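# Place the fitting cork panel into the frame recess

## Task

Find the single cork panel whose size matches the picture frame's recess and set it inside, resting flat against the recess bottom at all four corners, with no other panel lying on or above it; afterwards release every object so nothing is held.

## Robot and tools

Robot: two six-joint arms. left_arm carries a five-finger left hand and sits on the +y side; right_arm carries a right hand. Calibrated bases: left_arm at (+0.060, +0.926, 0) m, right_arm at (+0.118, -0.662, 0) m. A post stands behind the arms. The arm names have nothing to do with which side of an image they appear on.

Scene frame: origin at table-top height, halfway between the nominal bases; +x points out over the table, +z up. All reported poses, velocities and offsets use these axes. Reported hand positions and orientations can be wrong by a few centimetres, more when the arm reaches far.

Hand point: a point fixed to the palm, 0.15 m from the wrist flange along the fingers and 0.05 m in front of the palm. Its +z runs along straight fingers, +y comes out of the palm, +x runs across the palm away from the thumb on the right hand and toward the thumb on the left hand. Straight fingers extend 0.06-0.07 m past the point and sit 0.06 m behind it along -y. A wrist bracket on the little-finger side juts out up to 0.10 m and can strike objects.

One row = 28 numbers, each in [-1, 1], always for both arms: left_arm dx, dy, dz, rx, ry, rz; left hand thumb_turn, thumb_bend, index, middle, ring, little, force_limit, speed; then the same fourteen for right_arm. The six pose numbers are an offset, not a pose: a displacement along scene axes from that arm's Hand target as it stood when the action or move began (1.0 = 0.6 m or 180 degrees; rx, ry, rz form one rotation vector about the hand point). All rows of an action and all targets of a move list count from that same starting Hand target, so sending the same offset again moves further. Zeros in all six ask the arm for nothing new. The controller limits each step's orientation change to 32 degrees from the measured orientation.

Hand numbers are absolute motor targets: -1 open (straight; thumb_turn -1 beside the palm), +1 closed (thumb_turn +1 opposite the fingers). force_limit maps -1..+1 to roughly 0..10 N at the fingertip (0..15 N for the two thumb motors). speed rises linearly from nearly zero at -1 to full at +0.48 and stays full above. For a soft grip close at speed -0.94 or below. A hand has no 'unchanged' value: repeat the eight numbers last sent to it, or, before any, its hand_measured plus hand_force_limit and hand_speed. Thumb turned in and fingers closed hold objects about 0.035-0.065 m thick; a thumb-tip to index-pad pinch handles light items up to about 0.08 m. To tighten, raise force_limit and send a target more closed than hand_measured; to loosen, send one more open.

Tools:
execute_actions(actions, cameras): actions is a list of actions; each action is up to 15 rows, one per 1/30 s step, the last row held out to step 15. An empty list returns camera images. cameras lists camera names, ["all"] or [].
move(target, speed, blend, stop_force, zero, blocking, cameras): steers each hand point in a straight line toward its offset target (one row, or up to 15 rows all measured from the same start). speed is the top path speed in m/s, 0.002-4.2, default 0.25. blend (m) rounds corners between list targets; 0 stops at each. stop_force (6-120 N, both arms) ends an arm's path when its wrist sensor feels that much push against the motion; then all list targets need identical hand numbers. zero (default true) re-zeroes before such a move. blocking=false returns early (not with stop_force). Paths do not avoid obstacles or the other arm; a path passing near an arm's base axis is refused or swings the elbow.
wait(seconds 0-3600), stop() brakes a running move, zoom_image(camera, region [x0,y0,x1,y1] in pixels, at most 504 on a side), show_instructions(), zero_wrist_force(arm: left_arm or right_arm), finished_scene(scene 1).

Cameras: cam_head_left, cam_head_right (896x504), cam_high, cam_low (896x504), cam_left_wrist, cam_right_wrist (672x504, fisheye).

Results: per arm end_effector_position (m), end_effector_quat_wxyz, velocities (left out when joints are still), Hand target (the last commanded pose after clipping, base for the next offsets; the hand often rests short of it, so send the remaining gap), joint positions and torques, Wrist force and Wrist torque along the hand's own axes plus the peak since the last report. hand_measured, hand_stopped_by (moving, target, force, stalled, fault) and hand_load_n (positive when pushed open; drops near 0 when a grip is lost) follow motor order. A move adds a 'move:' line: done, off_target, moving, held or fault, with limits=paced (pose clipped) or limits=held (steps withheld).

Avoid: contact torque or about 150 N outside force, which halts the arm for 10 s; any hit between the two arms; fast or deep presses, since the arms are stiff; dropping panels even slightly, releasing a part still moving, or letting anything leave the table; overloading fingers; overheated motors from long stretched holds (MOTOR HOT warns, 85 C brakes the arm). Other objects may get nudged occasionally. Finish only when the correct panel sits flat in the recess with the hands open.

Each tool is called after ">>>" as a command line: name --argument value for each argument, lists and objects as JSON in quotes; but a table of rows of numbers goes row by row, as --pt "numbers of a row", without its own name.

Reference images:

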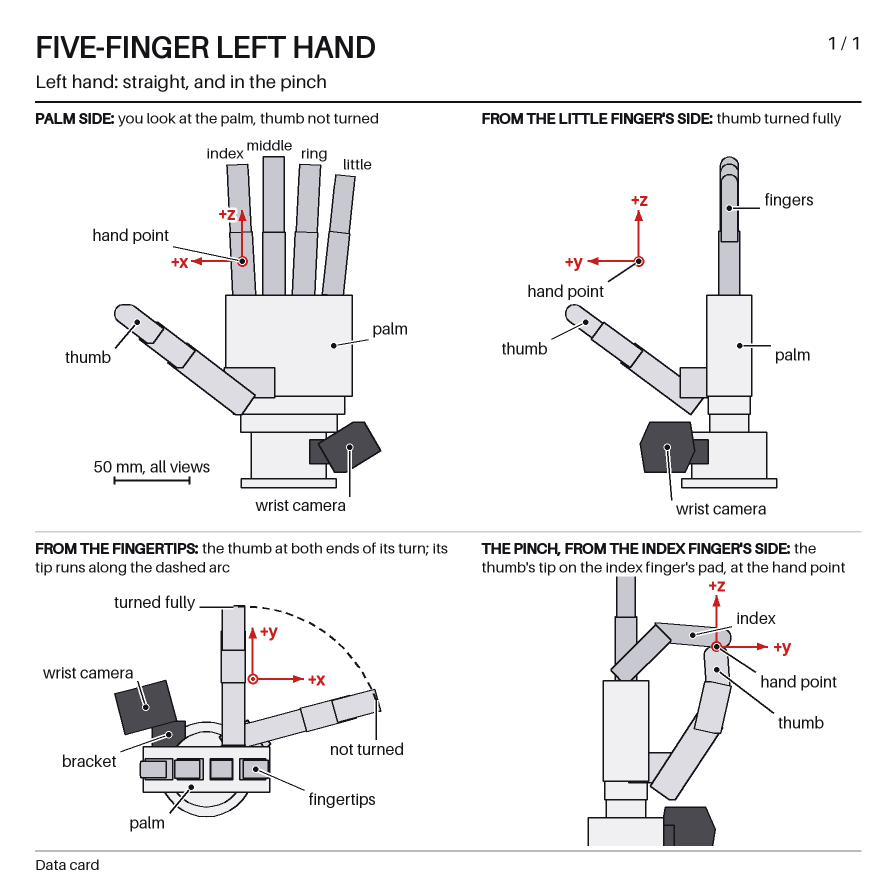

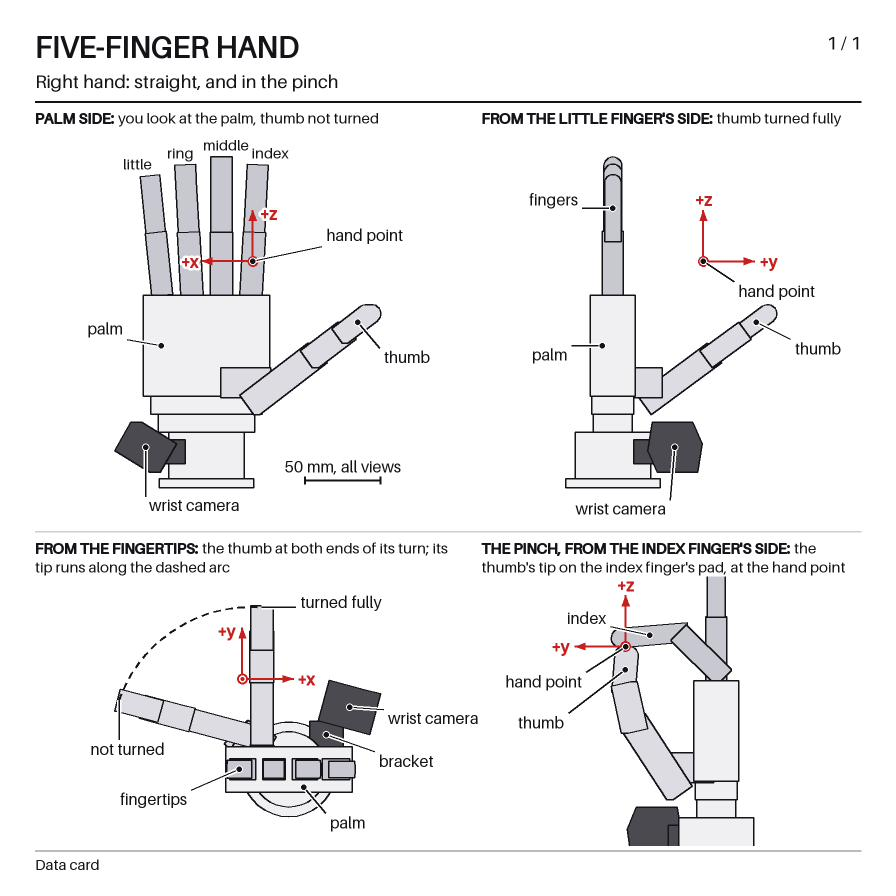

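## Session

>>> execute_actions --actions '[]'

Scene clock: 0.00 s.
left_arm: end_effector_position=(-0.0218, -0.0320, +0.1202) hand_measured=(-1.000, -1.000, -1.000, -1.000, -1.000, -1.000) hand_load_n=(+0.0, +0.0, +0.0, +0.0, +0.0, +0.0) hand_stopped_by=(target, target, target, target, target, target) hand_force_limit=0.00 hand_speed=-0.80 end_effector_quat_wxyz=(+0.320, +0.040, +0.747, -0.581) | right_arm: end_effector_position=(+1.0088, -0.3359, +0.1361) hand_measured=(-1.000, -1.000, -1.000, -1.000, -1.000, -1.000) hand_load_n=(+0.0, +0.0, +0.0, +0.0, +0.0, +0.0) hand_stopped_by=(target, target, target, target, target, target) hand_force_limit=0.00 hand_speed=-0.80 end_effector_quat_wxyz=(+0.477, +0.330, +0.755, -0.304)
Joint positions: left_arm=[-2.147 -1.129 2.188 -0.824 0.535 3.494] | right_arm=[0.451 -0.849 1.81 0.26 2.749 -0.532]
Joint velocities: within noise
Joint torques (N m): no reading
Wrist force (N): no reading
Wrist torque (N m): no reading
Wrist force, peak (N): no reading
Hand target: left_arm -0.0218, -0.0320, +0.1202; +0.320, +0.040, +0.747, -0.581 | right_arm +1.0088, -0.3359, +0.1361; +0.477, +0.330, +0.755, -0.304

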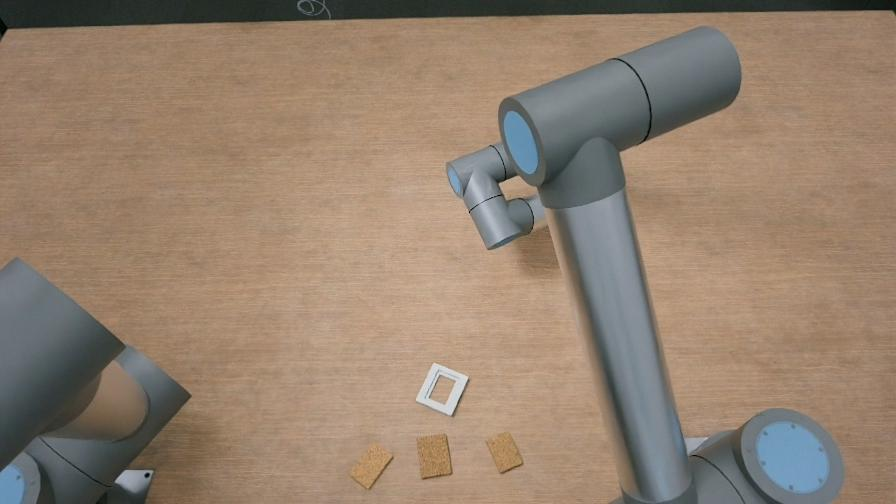

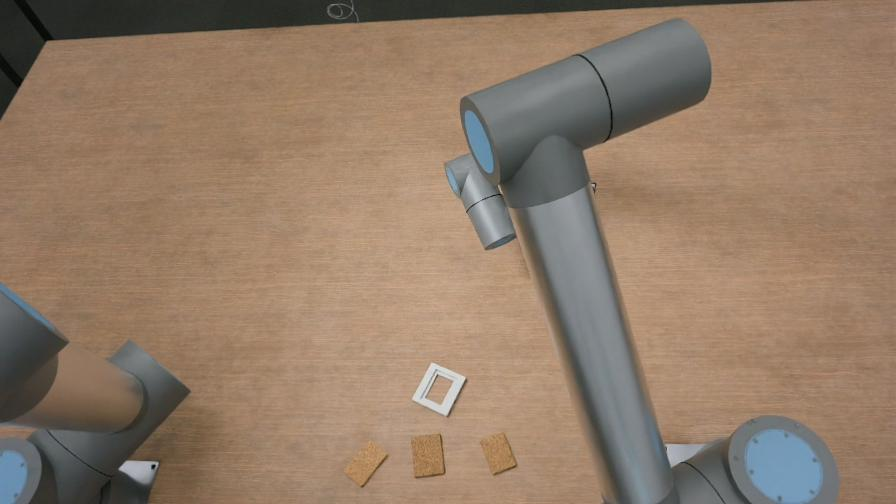

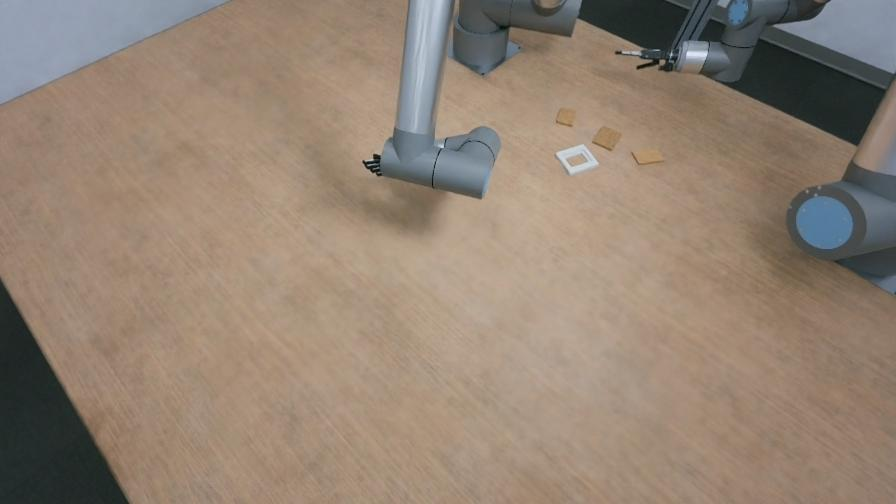

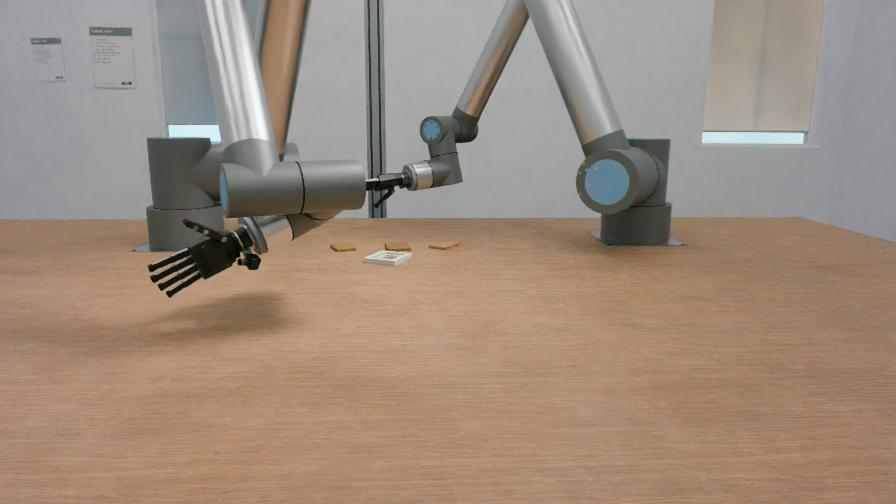

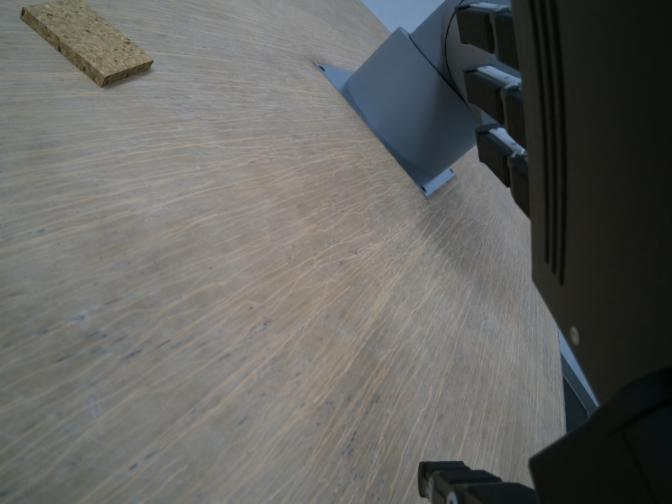

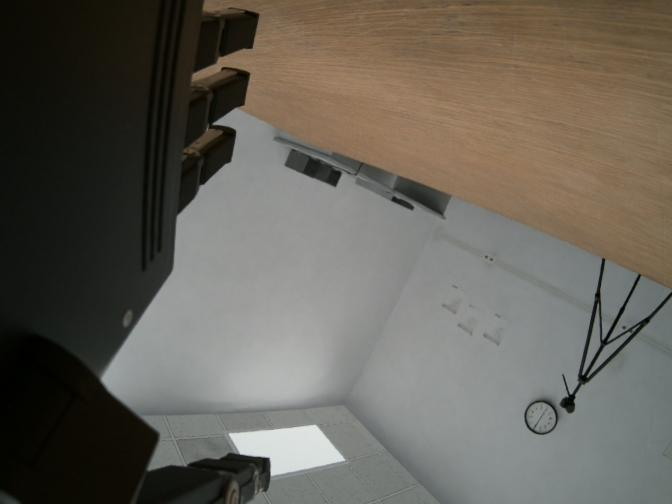

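>>> zoom_image --camera "cam_head_left" --region '[340, 350, 540, 500]'

>>> zoom_image --camera "cam_head_right" --region '[330, 350, 530, 500]'

>>> zoom_image --camera "cam_high" --region '[540, 90, 680, 190]'

>>> zoom_image --camera "cam_low" --region '[310, 220, 480, 280]'

Scaled by 2.520 from the camera's image (finer frame: 1280x720).

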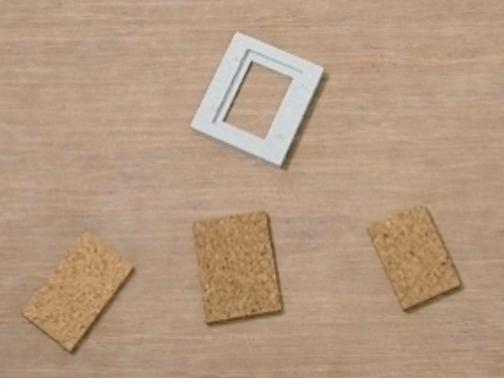

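Scaled by 2.520 from the camera's image (finer frame: 1280x720).

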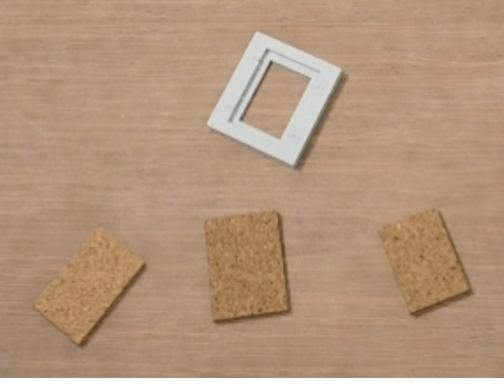

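Scaled by 3.600 from the camera's image (finer frame: 1280x720).

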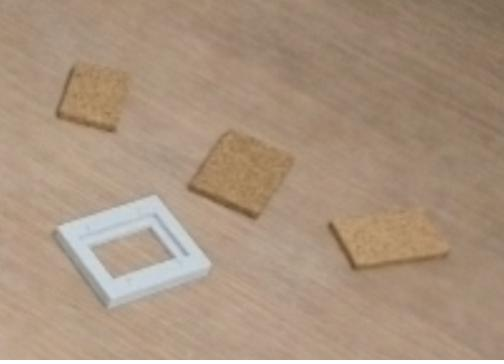

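Scaled by 2.965 from the camera's image (finer frame: 1280x720).

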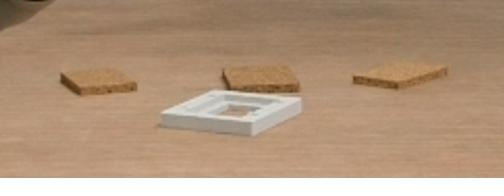

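>>> move --pt "0.2 0.02 0.22 0.1 0.04 0.06 -1 -1 -1 -1 -1 -1 0 -0.8 0 0 0 0 0 0 -1 -1 -1 -1 -1 -1 0 -0.8" --pt "0.57 0.045 0.225 0.308 0.126 0.182 -1 -1 -1 -1 -1 -1 0 -0.8 0 0 0 0 0 0 -1 -1 -1 -1 -1 -1 0 -0.8" --blend 0.05 --speed 0.3 --cameras '["all"]'

Scene clock: 61.90 s.
left_arm: end_effector_position=(+0.2884, -0.0068, +0.2548) hand_measured=(-1.000, -1.000, -1.000, -1.000, -1.000, -1.000) hand_load_n=(+0.0, +0.0, +0.0, +0.0, +0.0, +0.0) hand_stopped_by=(target, target, target, target, target, target) hand_force_limit=0.00 hand_speed=-0.80 end_effector_quat_wxyz=(+0.274, -0.115, +0.947, -0.121) | right_arm: end_effector_position=(+1.0088, -0.3359, +0.1361) hand_measured=(-1.000, -1.000, -1.000, -1.000, -1.000, -1.000) hand_load_n=(+0.0, +0.0, +0.0, +0.0, +0.0, +0.0) hand_stopped_by=(target, target, target, target, target, target) hand_force_limit=0.00 hand_speed=-0.80 end_effector_quat_wxyz=(+0.477, +0.330, +0.755, -0.304)
Joint positions: left_arm=[-1.671 -1.011 1.589 0.875 0.973 2.813] | right_arm=[0.451 -0.849 1.81 0.26 2.749 -0.532]
Joint torques (N m): left_arm=[-17.82 -223.27 -49.61 5.13 -7.22 3.34] | right_arm=[7.68 -205.97 -43.46 8 3.83 -0.57]
Wrist force (N): left_arm=[-0.3 2.7 -1.7] | right_arm=[-0.2 -0.4 0.1]
Wrist torque (N m): left_arm=[0.37 0.13 -0.38] | right_arm=[-0.06 0.03 -0.03]
Wrist force, peak (N): left_arm=[-7.6 -1.6 7.7] | right_arm=[0.2 -0.5 0.9]
Hand target: left_arm +0.2884, -0.0069, +0.2548; +0.274, -0.115, +0.947, -0.121 (not the last commanded pose) | right_arm +1.0088, -0.3359, +0.1361; +0.477, +0.330, +0.755, -0.304
Off the commanded pose: left_arm 0.032 m, 7 deg | right_arm 0.000 m, 0 deg.
move: held (left_arm; a check stopped the path); limits=held
pose unreachable (left arm): on one or more control steps of this call, first in action 0 (counted from 0), this arm could not follow its commanded pose, so it was not sent that pose on those steps. It may still have moved: this result reports where it is.
cause: moving toward the commanded pose would bring a part of the arm too close to another arm (a part of this arm just beyond joint 4 (wrist 1) and a part of the right arm just beyond its joint 2 (shoulder lift), 48 mm apart when this arm was first held).
cam_left_wrist: T_world_to_cam=[[-0.05853, -0.99332, 0.09948, -0.01064], [-0.9976, 0.05451, -0.04263, 0.29669], [0.03693, -0.10174, -0.99413, 0.35742]] pos_world=[0.28215, 0.00962, 0.36902]

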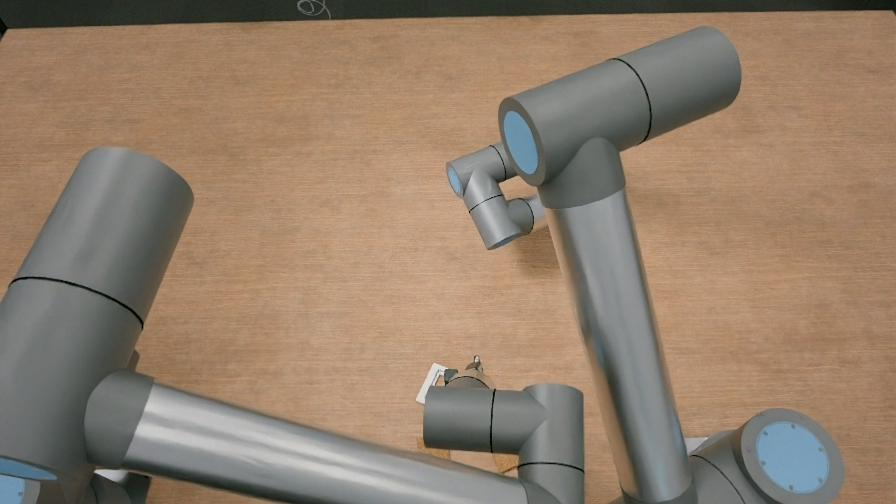

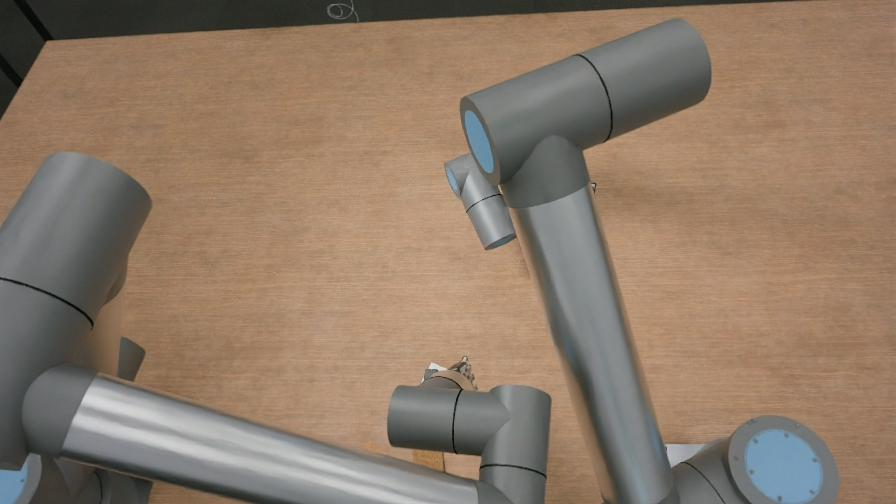

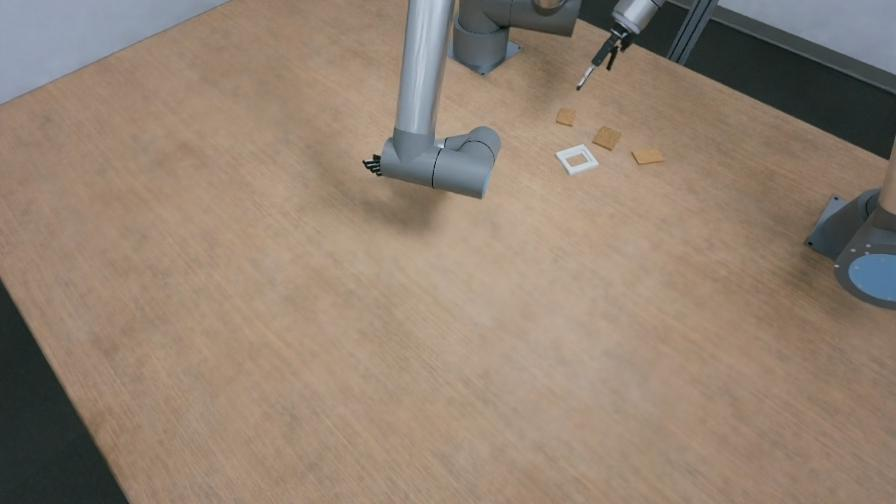

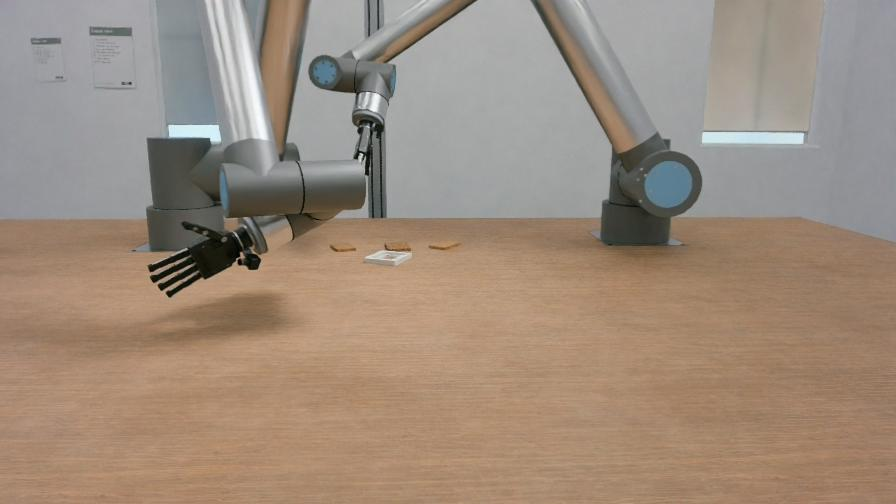

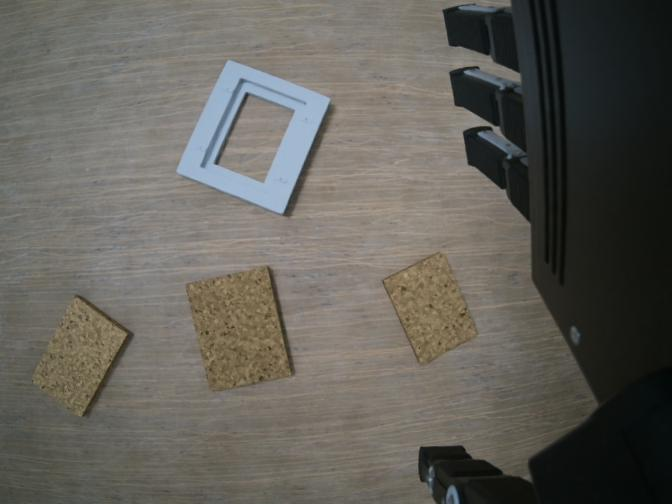

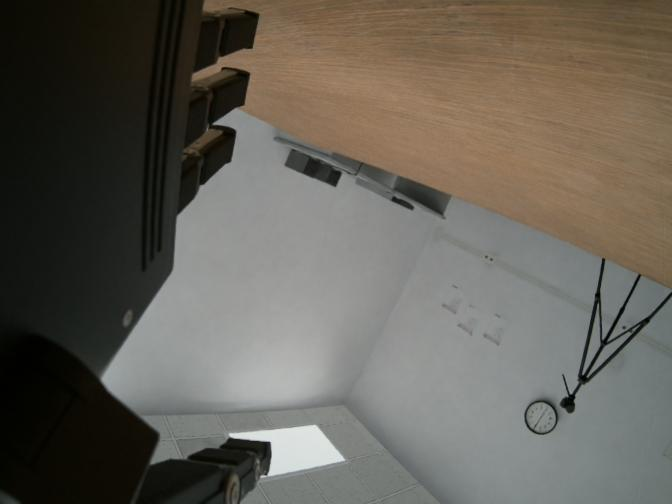

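>>> zoom_image --camera "cam_left_wrist" --region '[160, 40, 360, 240]'

>>> zoom_image --camera "cam_left_wrist" --region '[10, 230, 310, 430]'

>>> zoom_image --camera "cam_left_wrist" --region '[350, 230, 500, 380]'

Scaled by 2.520 from the camera's image (finer frame: 960x720).

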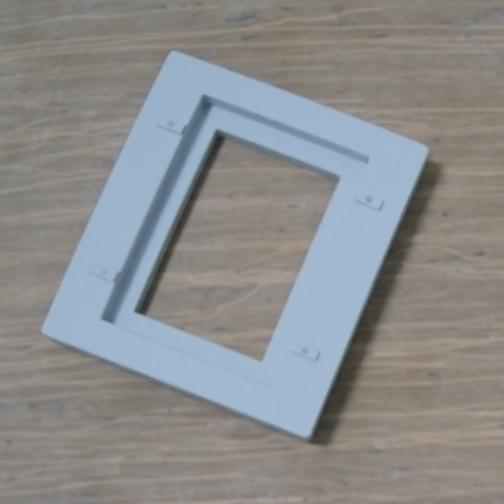

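Scaled by 1.680 from the camera's image (finer frame: 960x720).

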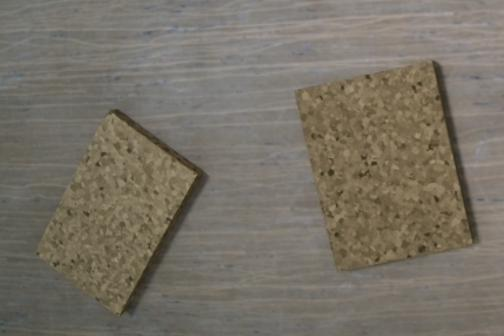

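Scaled by 3.360 from the camera's image (finer frame: 960x720).

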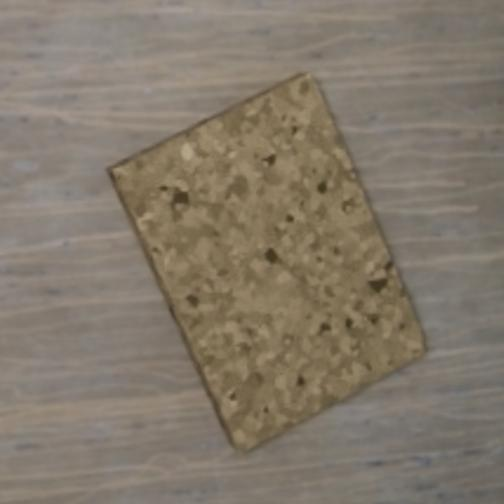

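>>> move --target '[0.209, 0.070, -0.250, 0.0325, 0.0118, 0, -1, -1, -1, -1, -1, -1, 0, -0.8, 0.048, -0.933, 0, 0, 0, -0.191, -1, -1, -1, -1, -1, -1, 0, -0.8]' --speed 0.3 --cameras '["cam_left_wrist", "cam_head_left"]'

Scene clock: 184.57 s.
left_arm: end_effector_position=(+0.4137, +0.0351, +0.1049) hand_measured=(-1.000, -1.000, -1.000, -1.000, -1.000, -1.000) hand_load_n=(+0.0, +0.0, +0.0, +0.0, +0.0, +0.0) hand_stopped_by=(target, target, target, target, target, target) hand_force_limit=0.00 hand_speed=-0.80 end_effector_quat_wxyz=(+0.262, -0.103, +0.957, -0.070) | right_arm: end_effector_position=(+1.0375, -0.8953, +0.1361) hand_measured=(-1.000, -1.000, -1.000, -1.000, -1.000, -1.000) hand_load_n=(-0.5, -0.5, +0.0, +0.0, +0.0, +0.0) hand_stopped_by=(target, target, target, target, target, target) hand_force_limit=0.00 hand_speed=-0.80 end_effector_quat_wxyz=(+0.366, +0.539, +0.624, -0.432)
Joint positions: left_arm=[-1.523 -0.896 1.63 0.728 1.032 2.982] | right_arm=[-0.149 -0.849 1.81 0.26 2.749 -0.532]
Joint torques (N m): left_arm=[9.51 -163.87 -50.2 4.92 3.21 3.4] | right_arm=[-16.39 -178.18 -53.32 11.6 -1.47 -6.52]
Wrist force (N): left_arm=[-0.3 3.4 -2.4] | right_arm=[-0.3 0.2 -0.1]
Wrist torque (N m): left_arm=[0.49 0.11 -0.47] | right_arm=[0.04 0.04 0.06]
Wrist force, peak (N): left_arm=[-0.3 3.4 -2.4] | right_arm=[-1.7 0.1 3.0]
Hand target: left_arm +0.4138, +0.0351, +0.1048; +0.262, -0.103, +0.957, -0.070 | right_arm +1.0376, -0.8957, +0.1361; +0.366, +0.539, +0.624, -0.432
Off the commanded pose: left_arm 0.000 m, 0 deg | right_arm 0.000 m, 0 deg.
move: done
cam_left_wrist: T_world_to_cam=[[-0.05686, -0.99838, 0.00024, 0.06313], [-0.99838, 0.05686, -0.00004, 0.4087], [0.00003, -0.00024, -1, 0.22034]] pos_world=[0.41162, 0.03985, 0.22034]
Images, in order (width x height): cam_head_left 896x504, cam_left_wrist 672x504.

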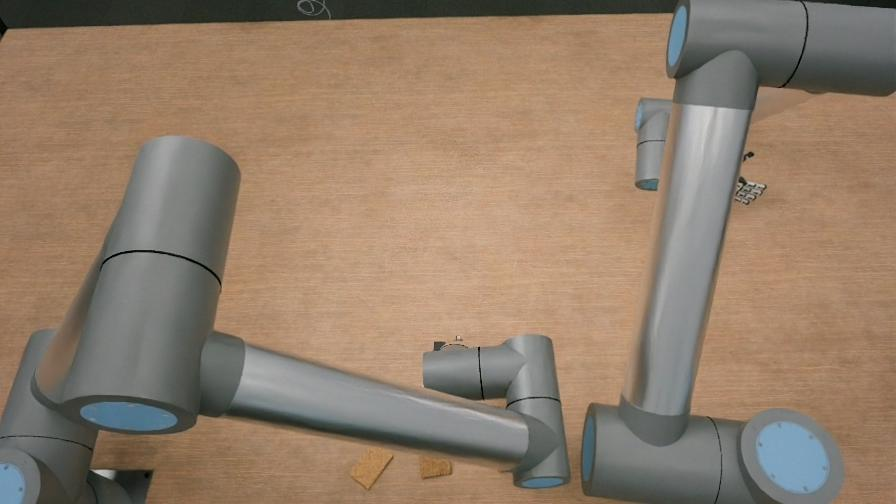

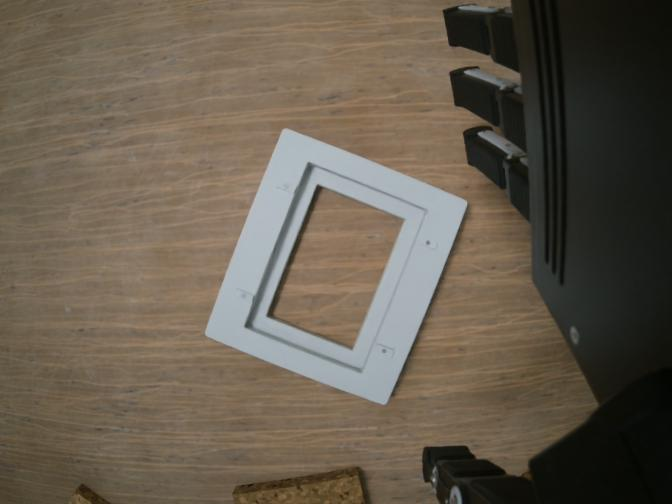

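>>> zoom_image --camera "cam_left_wrist" --region '[190, 120, 480, 410]'

>>> zoom_image --camera "cam_left_wrist" --region '[340, 190, 480, 400]'

Scaled by 1.738 from the camera's image (finer frame: 960x720).

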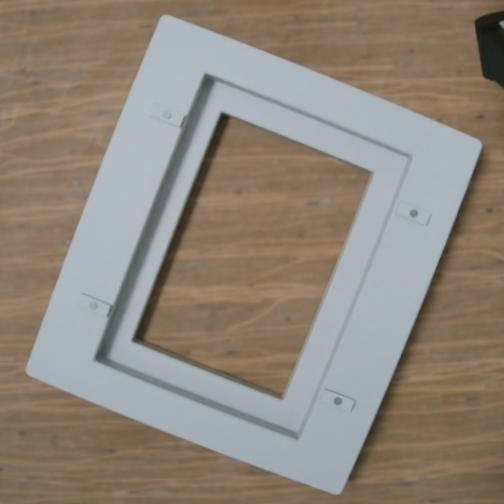

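Scaled by 2.400 from the camera's image (finer frame: 960x720).

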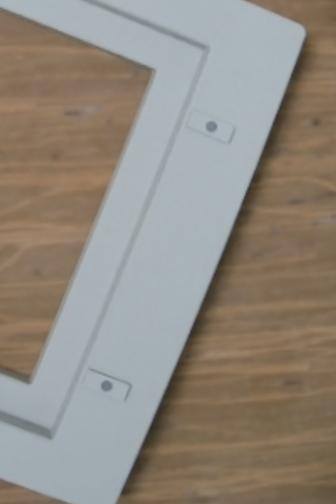

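>>> move --target '[-0.285, -0.263, 0, 0, 0, 0, -1, -1, -1, -1, -1, -1, 0, -0.8, 0, 0, 0, 0, 0, 0, -1, -1, -1, -1, -1, -1, 0, -0.8]' --speed 0.3 --cameras '["cam_left_wrist", "cam_low"]'

>>> zoom_image --camera "cam_left_wrist" --region '[190, 120, 480, 410]'

Scene clock: 212.10 s.
left_arm: end_effector_position=(+0.2430, -0.1225, +0.1048) hand_measured=(-1.000, -1.000, -1.000, -1.000, -1.000, -1.000) hand_load_n=(+0.0, +0.0, +0.0, +0.0, +0.0, +0.0) hand_stopped_by=(target, target, target, target, target, target) hand_force_limit=0.00 hand_speed=-0.80 end_effector_quat_wxyz=(+0.262, -0.103, +0.957, -0.070) | right_arm: end_effector_position=(+1.0376, -0.8957, +0.1361) hand_measured=(-1.000, -1.000, -1.000, -1.000, -1.000, -1.000) hand_load_n=(+0.0, +0.0, +0.0, +0.0, +0.0, +0.0) hand_stopped_by=(target, target, target, target, target, target) hand_force_limit=0.00 hand_speed=-0.80 end_effector_quat_wxyz=(+0.366, +0.539, +0.624, -0.432)
Joint positions: left_arm=[-1.687 -0.762 1.386 0.936 1.022 2.791] | right_arm=[-0.149 -0.849 1.81 0.261 2.749 -0.532]
Joint torques (N m): left_arm=[-24.18 -191.57 -70.19 12.52 -6.76 -2.91] | right_arm=[-14.05 -180.07 -55.45 11.75 -1.03 -5.72]
Wrist force (N): left_arm=[-0.3 1.4 -1.3] | right_arm=[-0.2 0.2 0.0]
Wrist torque (N m): left_arm=[0.13 0.14 0.01] | right_arm=[0.03 0.01 0.06]
Wrist force, peak (N): left_arm=[-2.6 4.3 -1.5] | right_arm=[-0.3 -0.7 -0.6]
Hand target: left_arm +0.2428, -0.1227, +0.1048; +0.262, -0.103, +0.957, -0.070 | right_arm +1.0376, -0.8957, +0.1361; +0.366, +0.539, +0.624, -0.432
Off the commanded pose: left_arm 0.000 m, 0 deg | right_arm 0.000 m, 0 deg.
move: done
cam_left_wrist: T_world_to_cam=[[-0.05685, -0.99838, 0.00024, -0.10392], [-0.99838, 0.05685, -0.00004, 0.24723], [0.00003, -0.00024, -1, 0.22021]] pos_world=[0.24092, -0.11775, 0.22024]
Images, in order (width x height): cam_low 896x504, cam_left_wrist 672x504.

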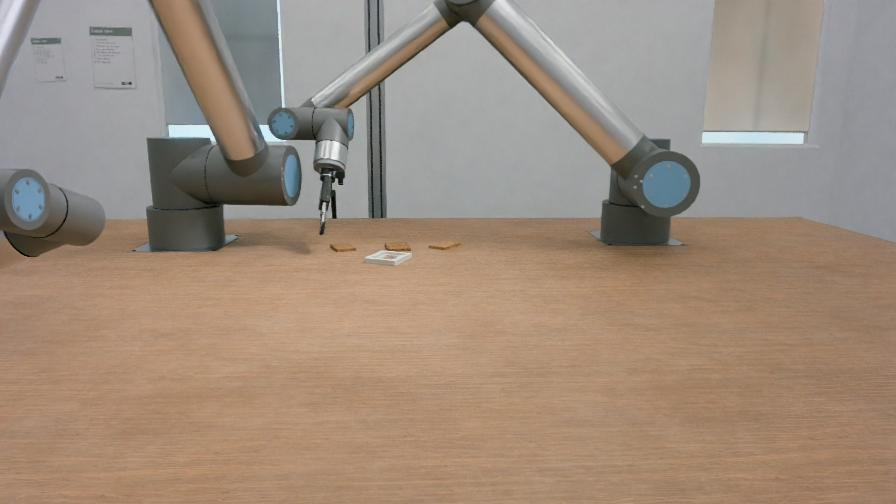

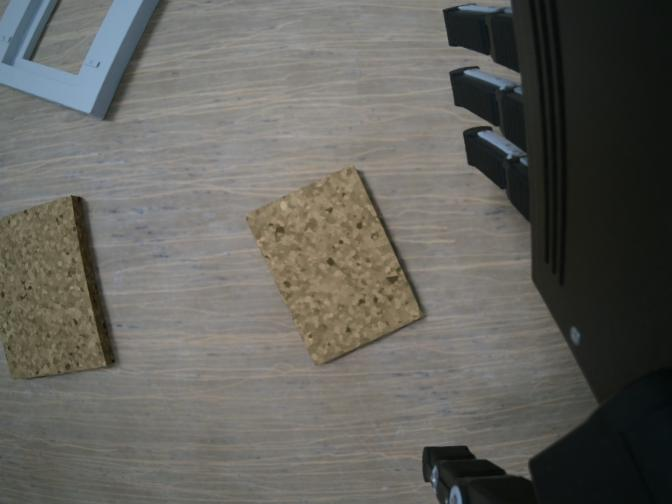

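Scaled by 1.738 from the camera's image (finer frame: 960x720).

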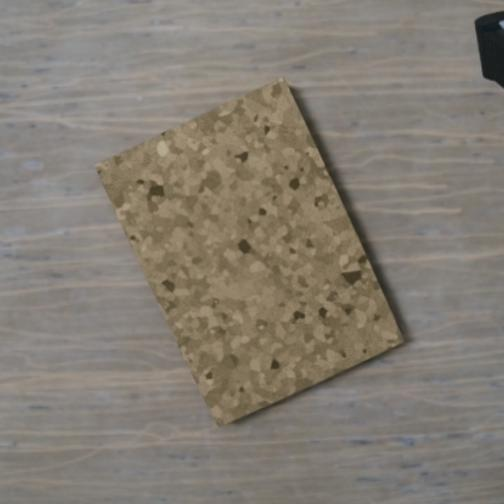

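>>> move --target '[-0.0475, 0.567, 0, 0, 0, 0, -1, -1, -1, -1, -1, -1, 0, -0.8, 0, 0, 0, 0, 0, 0, -1, -1, -1, -1, -1, -1, 0, -0.8]' --speed 0.3 --cameras '["cam_left_wrist", "cam_low"]'

>>> zoom_image --camera "cam_left_wrist" --region '[190, 120, 480, 410]'

Scene clock: 221.37 s.
left_arm: end_effector_position=(+0.2143, +0.2173, +0.1048) hand_measured=(-1.000, -1.000, -1.000, -1.000, -1.000, -1.000) hand_load_n=(+0.0, +0.0, -0.5, +0.0, +0.0, +0.0) hand_stopped_by=(target, target, target, target, target, target) hand_force_limit=0.00 hand_speed=-0.80 end_effector_quat_wxyz=(+0.262, -0.103, +0.957, -0.070) | right_arm: end_effector_position=(+1.0376, -0.8957, +0.1361) hand_measured=(-1.000, -1.000, -1.000, -1.000, -1.000, -1.000) hand_load_n=(+0.0, +0.0, +0.0, +0.0, +0.0, -0.5) hand_stopped_by=(target, target, target, target, target, target) hand_force_limit=0.00 hand_speed=-0.80 end_effector_quat_wxyz=(+0.366, +0.539, +0.624, -0.432)
Joint positions: left_arm=[-1.792 -1.045 1.98 0.689 1.025 2.668] | right_arm=[-0.149 -0.849 1.81 0.261 2.749 -0.532]
Joint torques (N m): left_arm=[-25.16 -191.8 -25.75 5.75 -7.12 -2.72] | right_arm=[-17.02 -180.56 -53.7 12.03 -1.18 -3.23]
Wrist force (N): left_arm=[0.6 1.6 -1.7] | right_arm=[0.3 -0.3 0.0]
Wrist torque (N m): left_arm=[0.10 -0.10 -0.15] | right_arm=[-0.04 -0.07 0.07]
Wrist force, peak (N): left_arm=[-0.5 4.6 -2.2] | right_arm=[0.0 -0.2 -0.8]
Hand target: left_arm +0.2143, +0.2175, +0.1048; +0.262, -0.103, +0.957, -0.070 | right_arm +1.0376, -0.8957, +0.1361; +0.366, +0.539, +0.624, -0.432
Off the commanded pose: left_arm 0.000 m, 0 deg | right_arm 0.000 m, 0 deg.
move: done
cam_left_wrist: T_world_to_cam=[[-0.05676, -0.99839, 0.00014, 0.2337], [-0.99839, 0.05676, 0.00007, 0.19926], [-0.00007, -0.00014, -1, 0.22029]] pos_world=[0.21222, 0.22205, 0.22024]
Images, in order (width x height): cam_low 896x504, cam_left_wrist 672x504.

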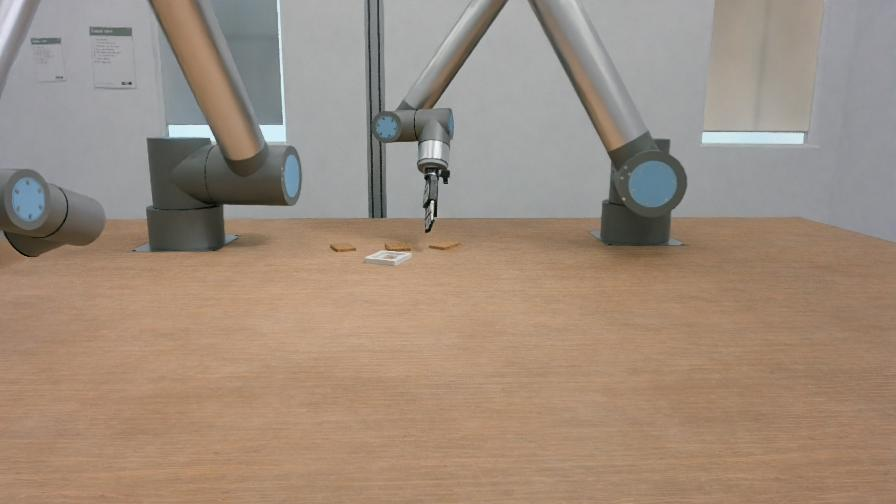

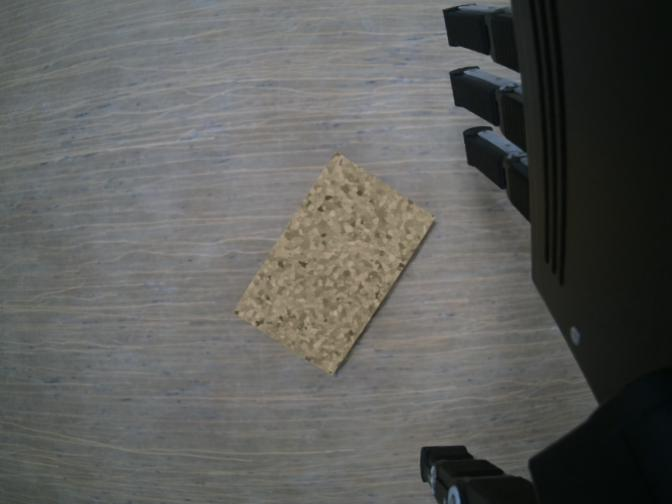

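Scaled by 1.738 from the camera's image (finer frame: 960x720).

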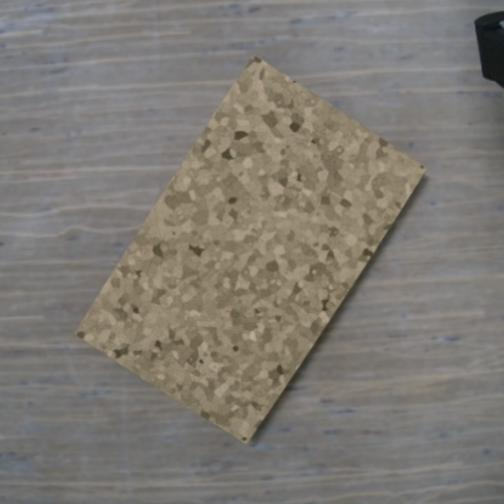

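>>> zoom_image --camera "cam_low" --region '[320, 230, 470, 275]'

Scaled by 3.360 from the camera's image (finer frame: 1280x720).

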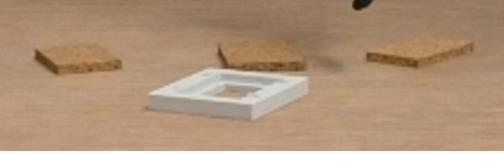

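>>> zoom_image --camera "cam_low" --region '[360, 240, 420, 270]'

>>> zoom_image --camera "cam_low" --region '[320, 235, 380, 265]'

Scaled by 8.400 from the camera's image (finer frame: 1280x720).

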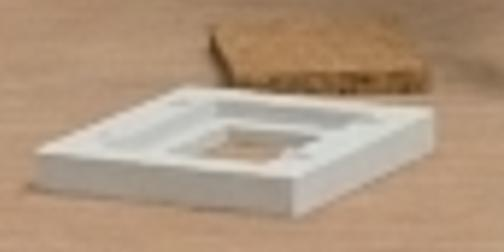

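Scaled by 8.400 from the camera's image (finer frame: 1280x720).

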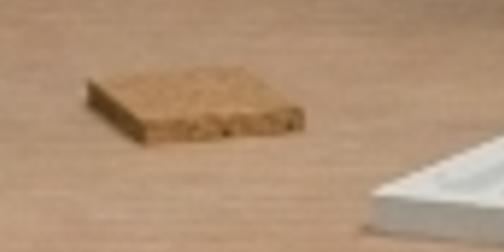

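>>> move --target '[-0.0097, -0.6064, 0.0237, -0.2519, 0.0796, -0.0248, 1, -1, -0.25, -0.25, 1, 1, 0, 0, 0, 0, 0, 0, 0, 0, -1, -1, -1, -1, -1, -1, 0, -0.8]' --speed 0.25 --cameras '["cam_left_wrist", "cam_low", "cam_head_left", "cam_high"]'

Scene clock: 348.93 s.
left_arm: end_effector_position=(+0.2084, -0.1462, +0.1190) hand_measured=(+1.000, -1.000, -0.250, -0.250, +1.000, +1.000) hand_load_n=(+0.0, +0.0, +0.0, +0.0, +0.0, +0.0) hand_stopped_by=(target, target, target, target, target, target) hand_force_limit=0.00 hand_speed=0.00 end_effector_quat_wxyz=(+0.081, -0.167, +0.884, -0.429) | right_arm: end_effector_position=(+1.0376, -0.8957, +0.1361) hand_measured=(-1.000, -1.000, -1.000, -1.000, -1.000, -1.000) hand_load_n=(+0.0, +0.0, +0.0, +0.0, +0.0, +0.0) hand_stopped_by=(target, target, target, target, target, target) hand_force_limit=0.00 hand_speed=-0.80 end_effector_quat_wxyz=(+0.366, +0.539, +0.624, -0.432)
Joint positions: left_arm=[-1.668 -1.057 1.822 -0.036 1.19 2.82] | right_arm=[-0.149 -0.849 1.81 0.261 2.749 -0.532]
Joint torques (N m): left_arm=[12.06 -138.62 -68.43 0.18 4.69 3.49] | right_arm=[-18.05 -179.98 -55.69 11.79 -0.94 -0.4]
Wrist force (N): left_arm=[0.5 0.6 -1.2] | right_arm=[-0.1 -0.1 -0.6]
Wrist torque (N m): left_arm=[0.08 0.13 -0.27] | right_arm=[0.04 0.01 0.06]
Wrist force, peak (N): left_arm=[0.3 3.0 -1.0] | right_arm=[0.1 -0.1 -0.8]
Hand target: left_arm +0.2084, -0.1463, +0.1190; +0.081, -0.167, +0.884, -0.430 | right_arm +1.0376, -0.8957, +0.1361; +0.366, +0.539, +0.624, -0.432
Off the commanded pose: left_arm 0.000 m, 0 deg | right_arm 0.000 m, 0 deg.
move: done
cam_left_wrist: T_world_to_cam=[[-0.03081, -0.69148, 0.72174, -0.17597], [-0.96748, 0.20201, 0.15224, 0.21073], [-0.25107, -0.69358, -0.67522, 0.14685]] pos_world=[0.23532, -0.06239, 0.19408]
Images, in order (width x height): cam_head_left 896x504, cam_high 896x504, cam_low 896x504, cam_left_wrist 672x504.

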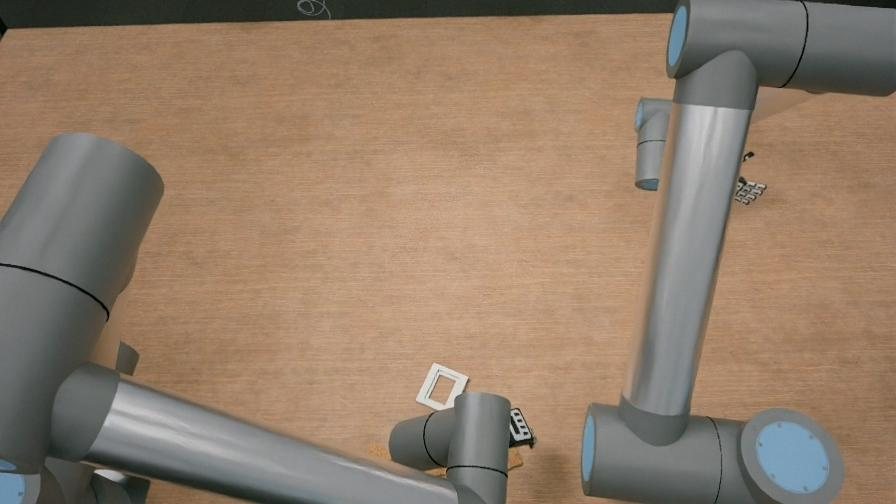

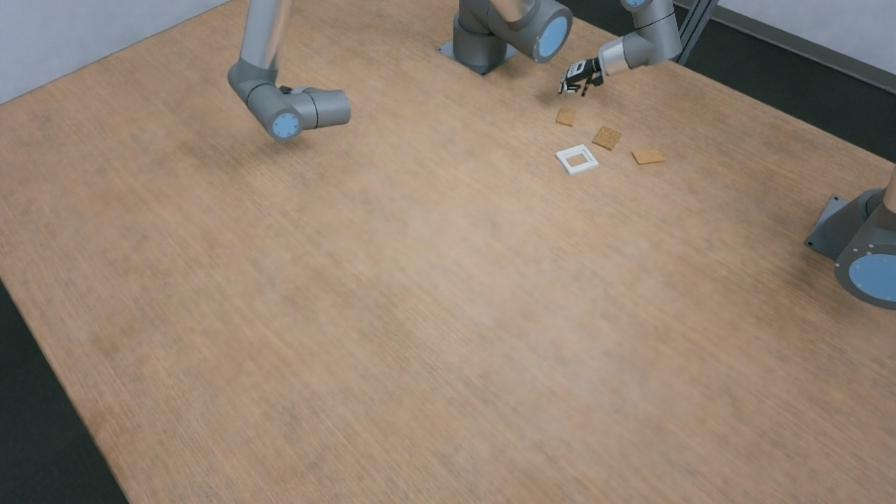

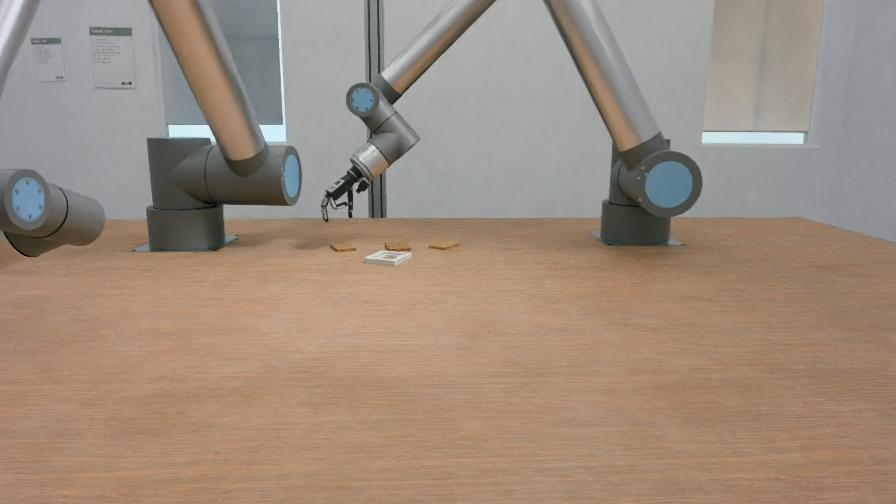

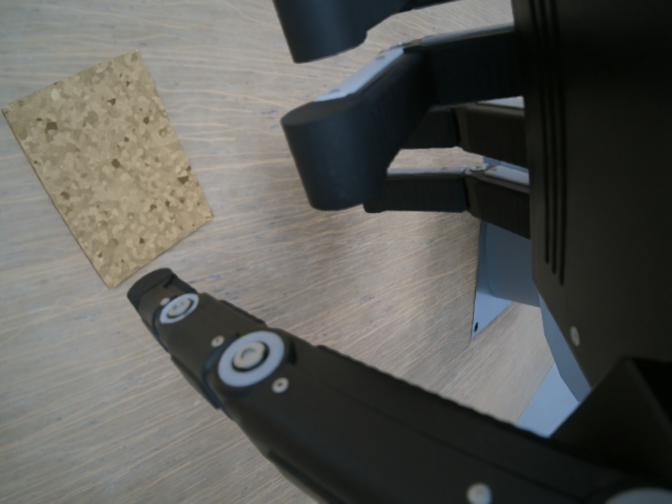

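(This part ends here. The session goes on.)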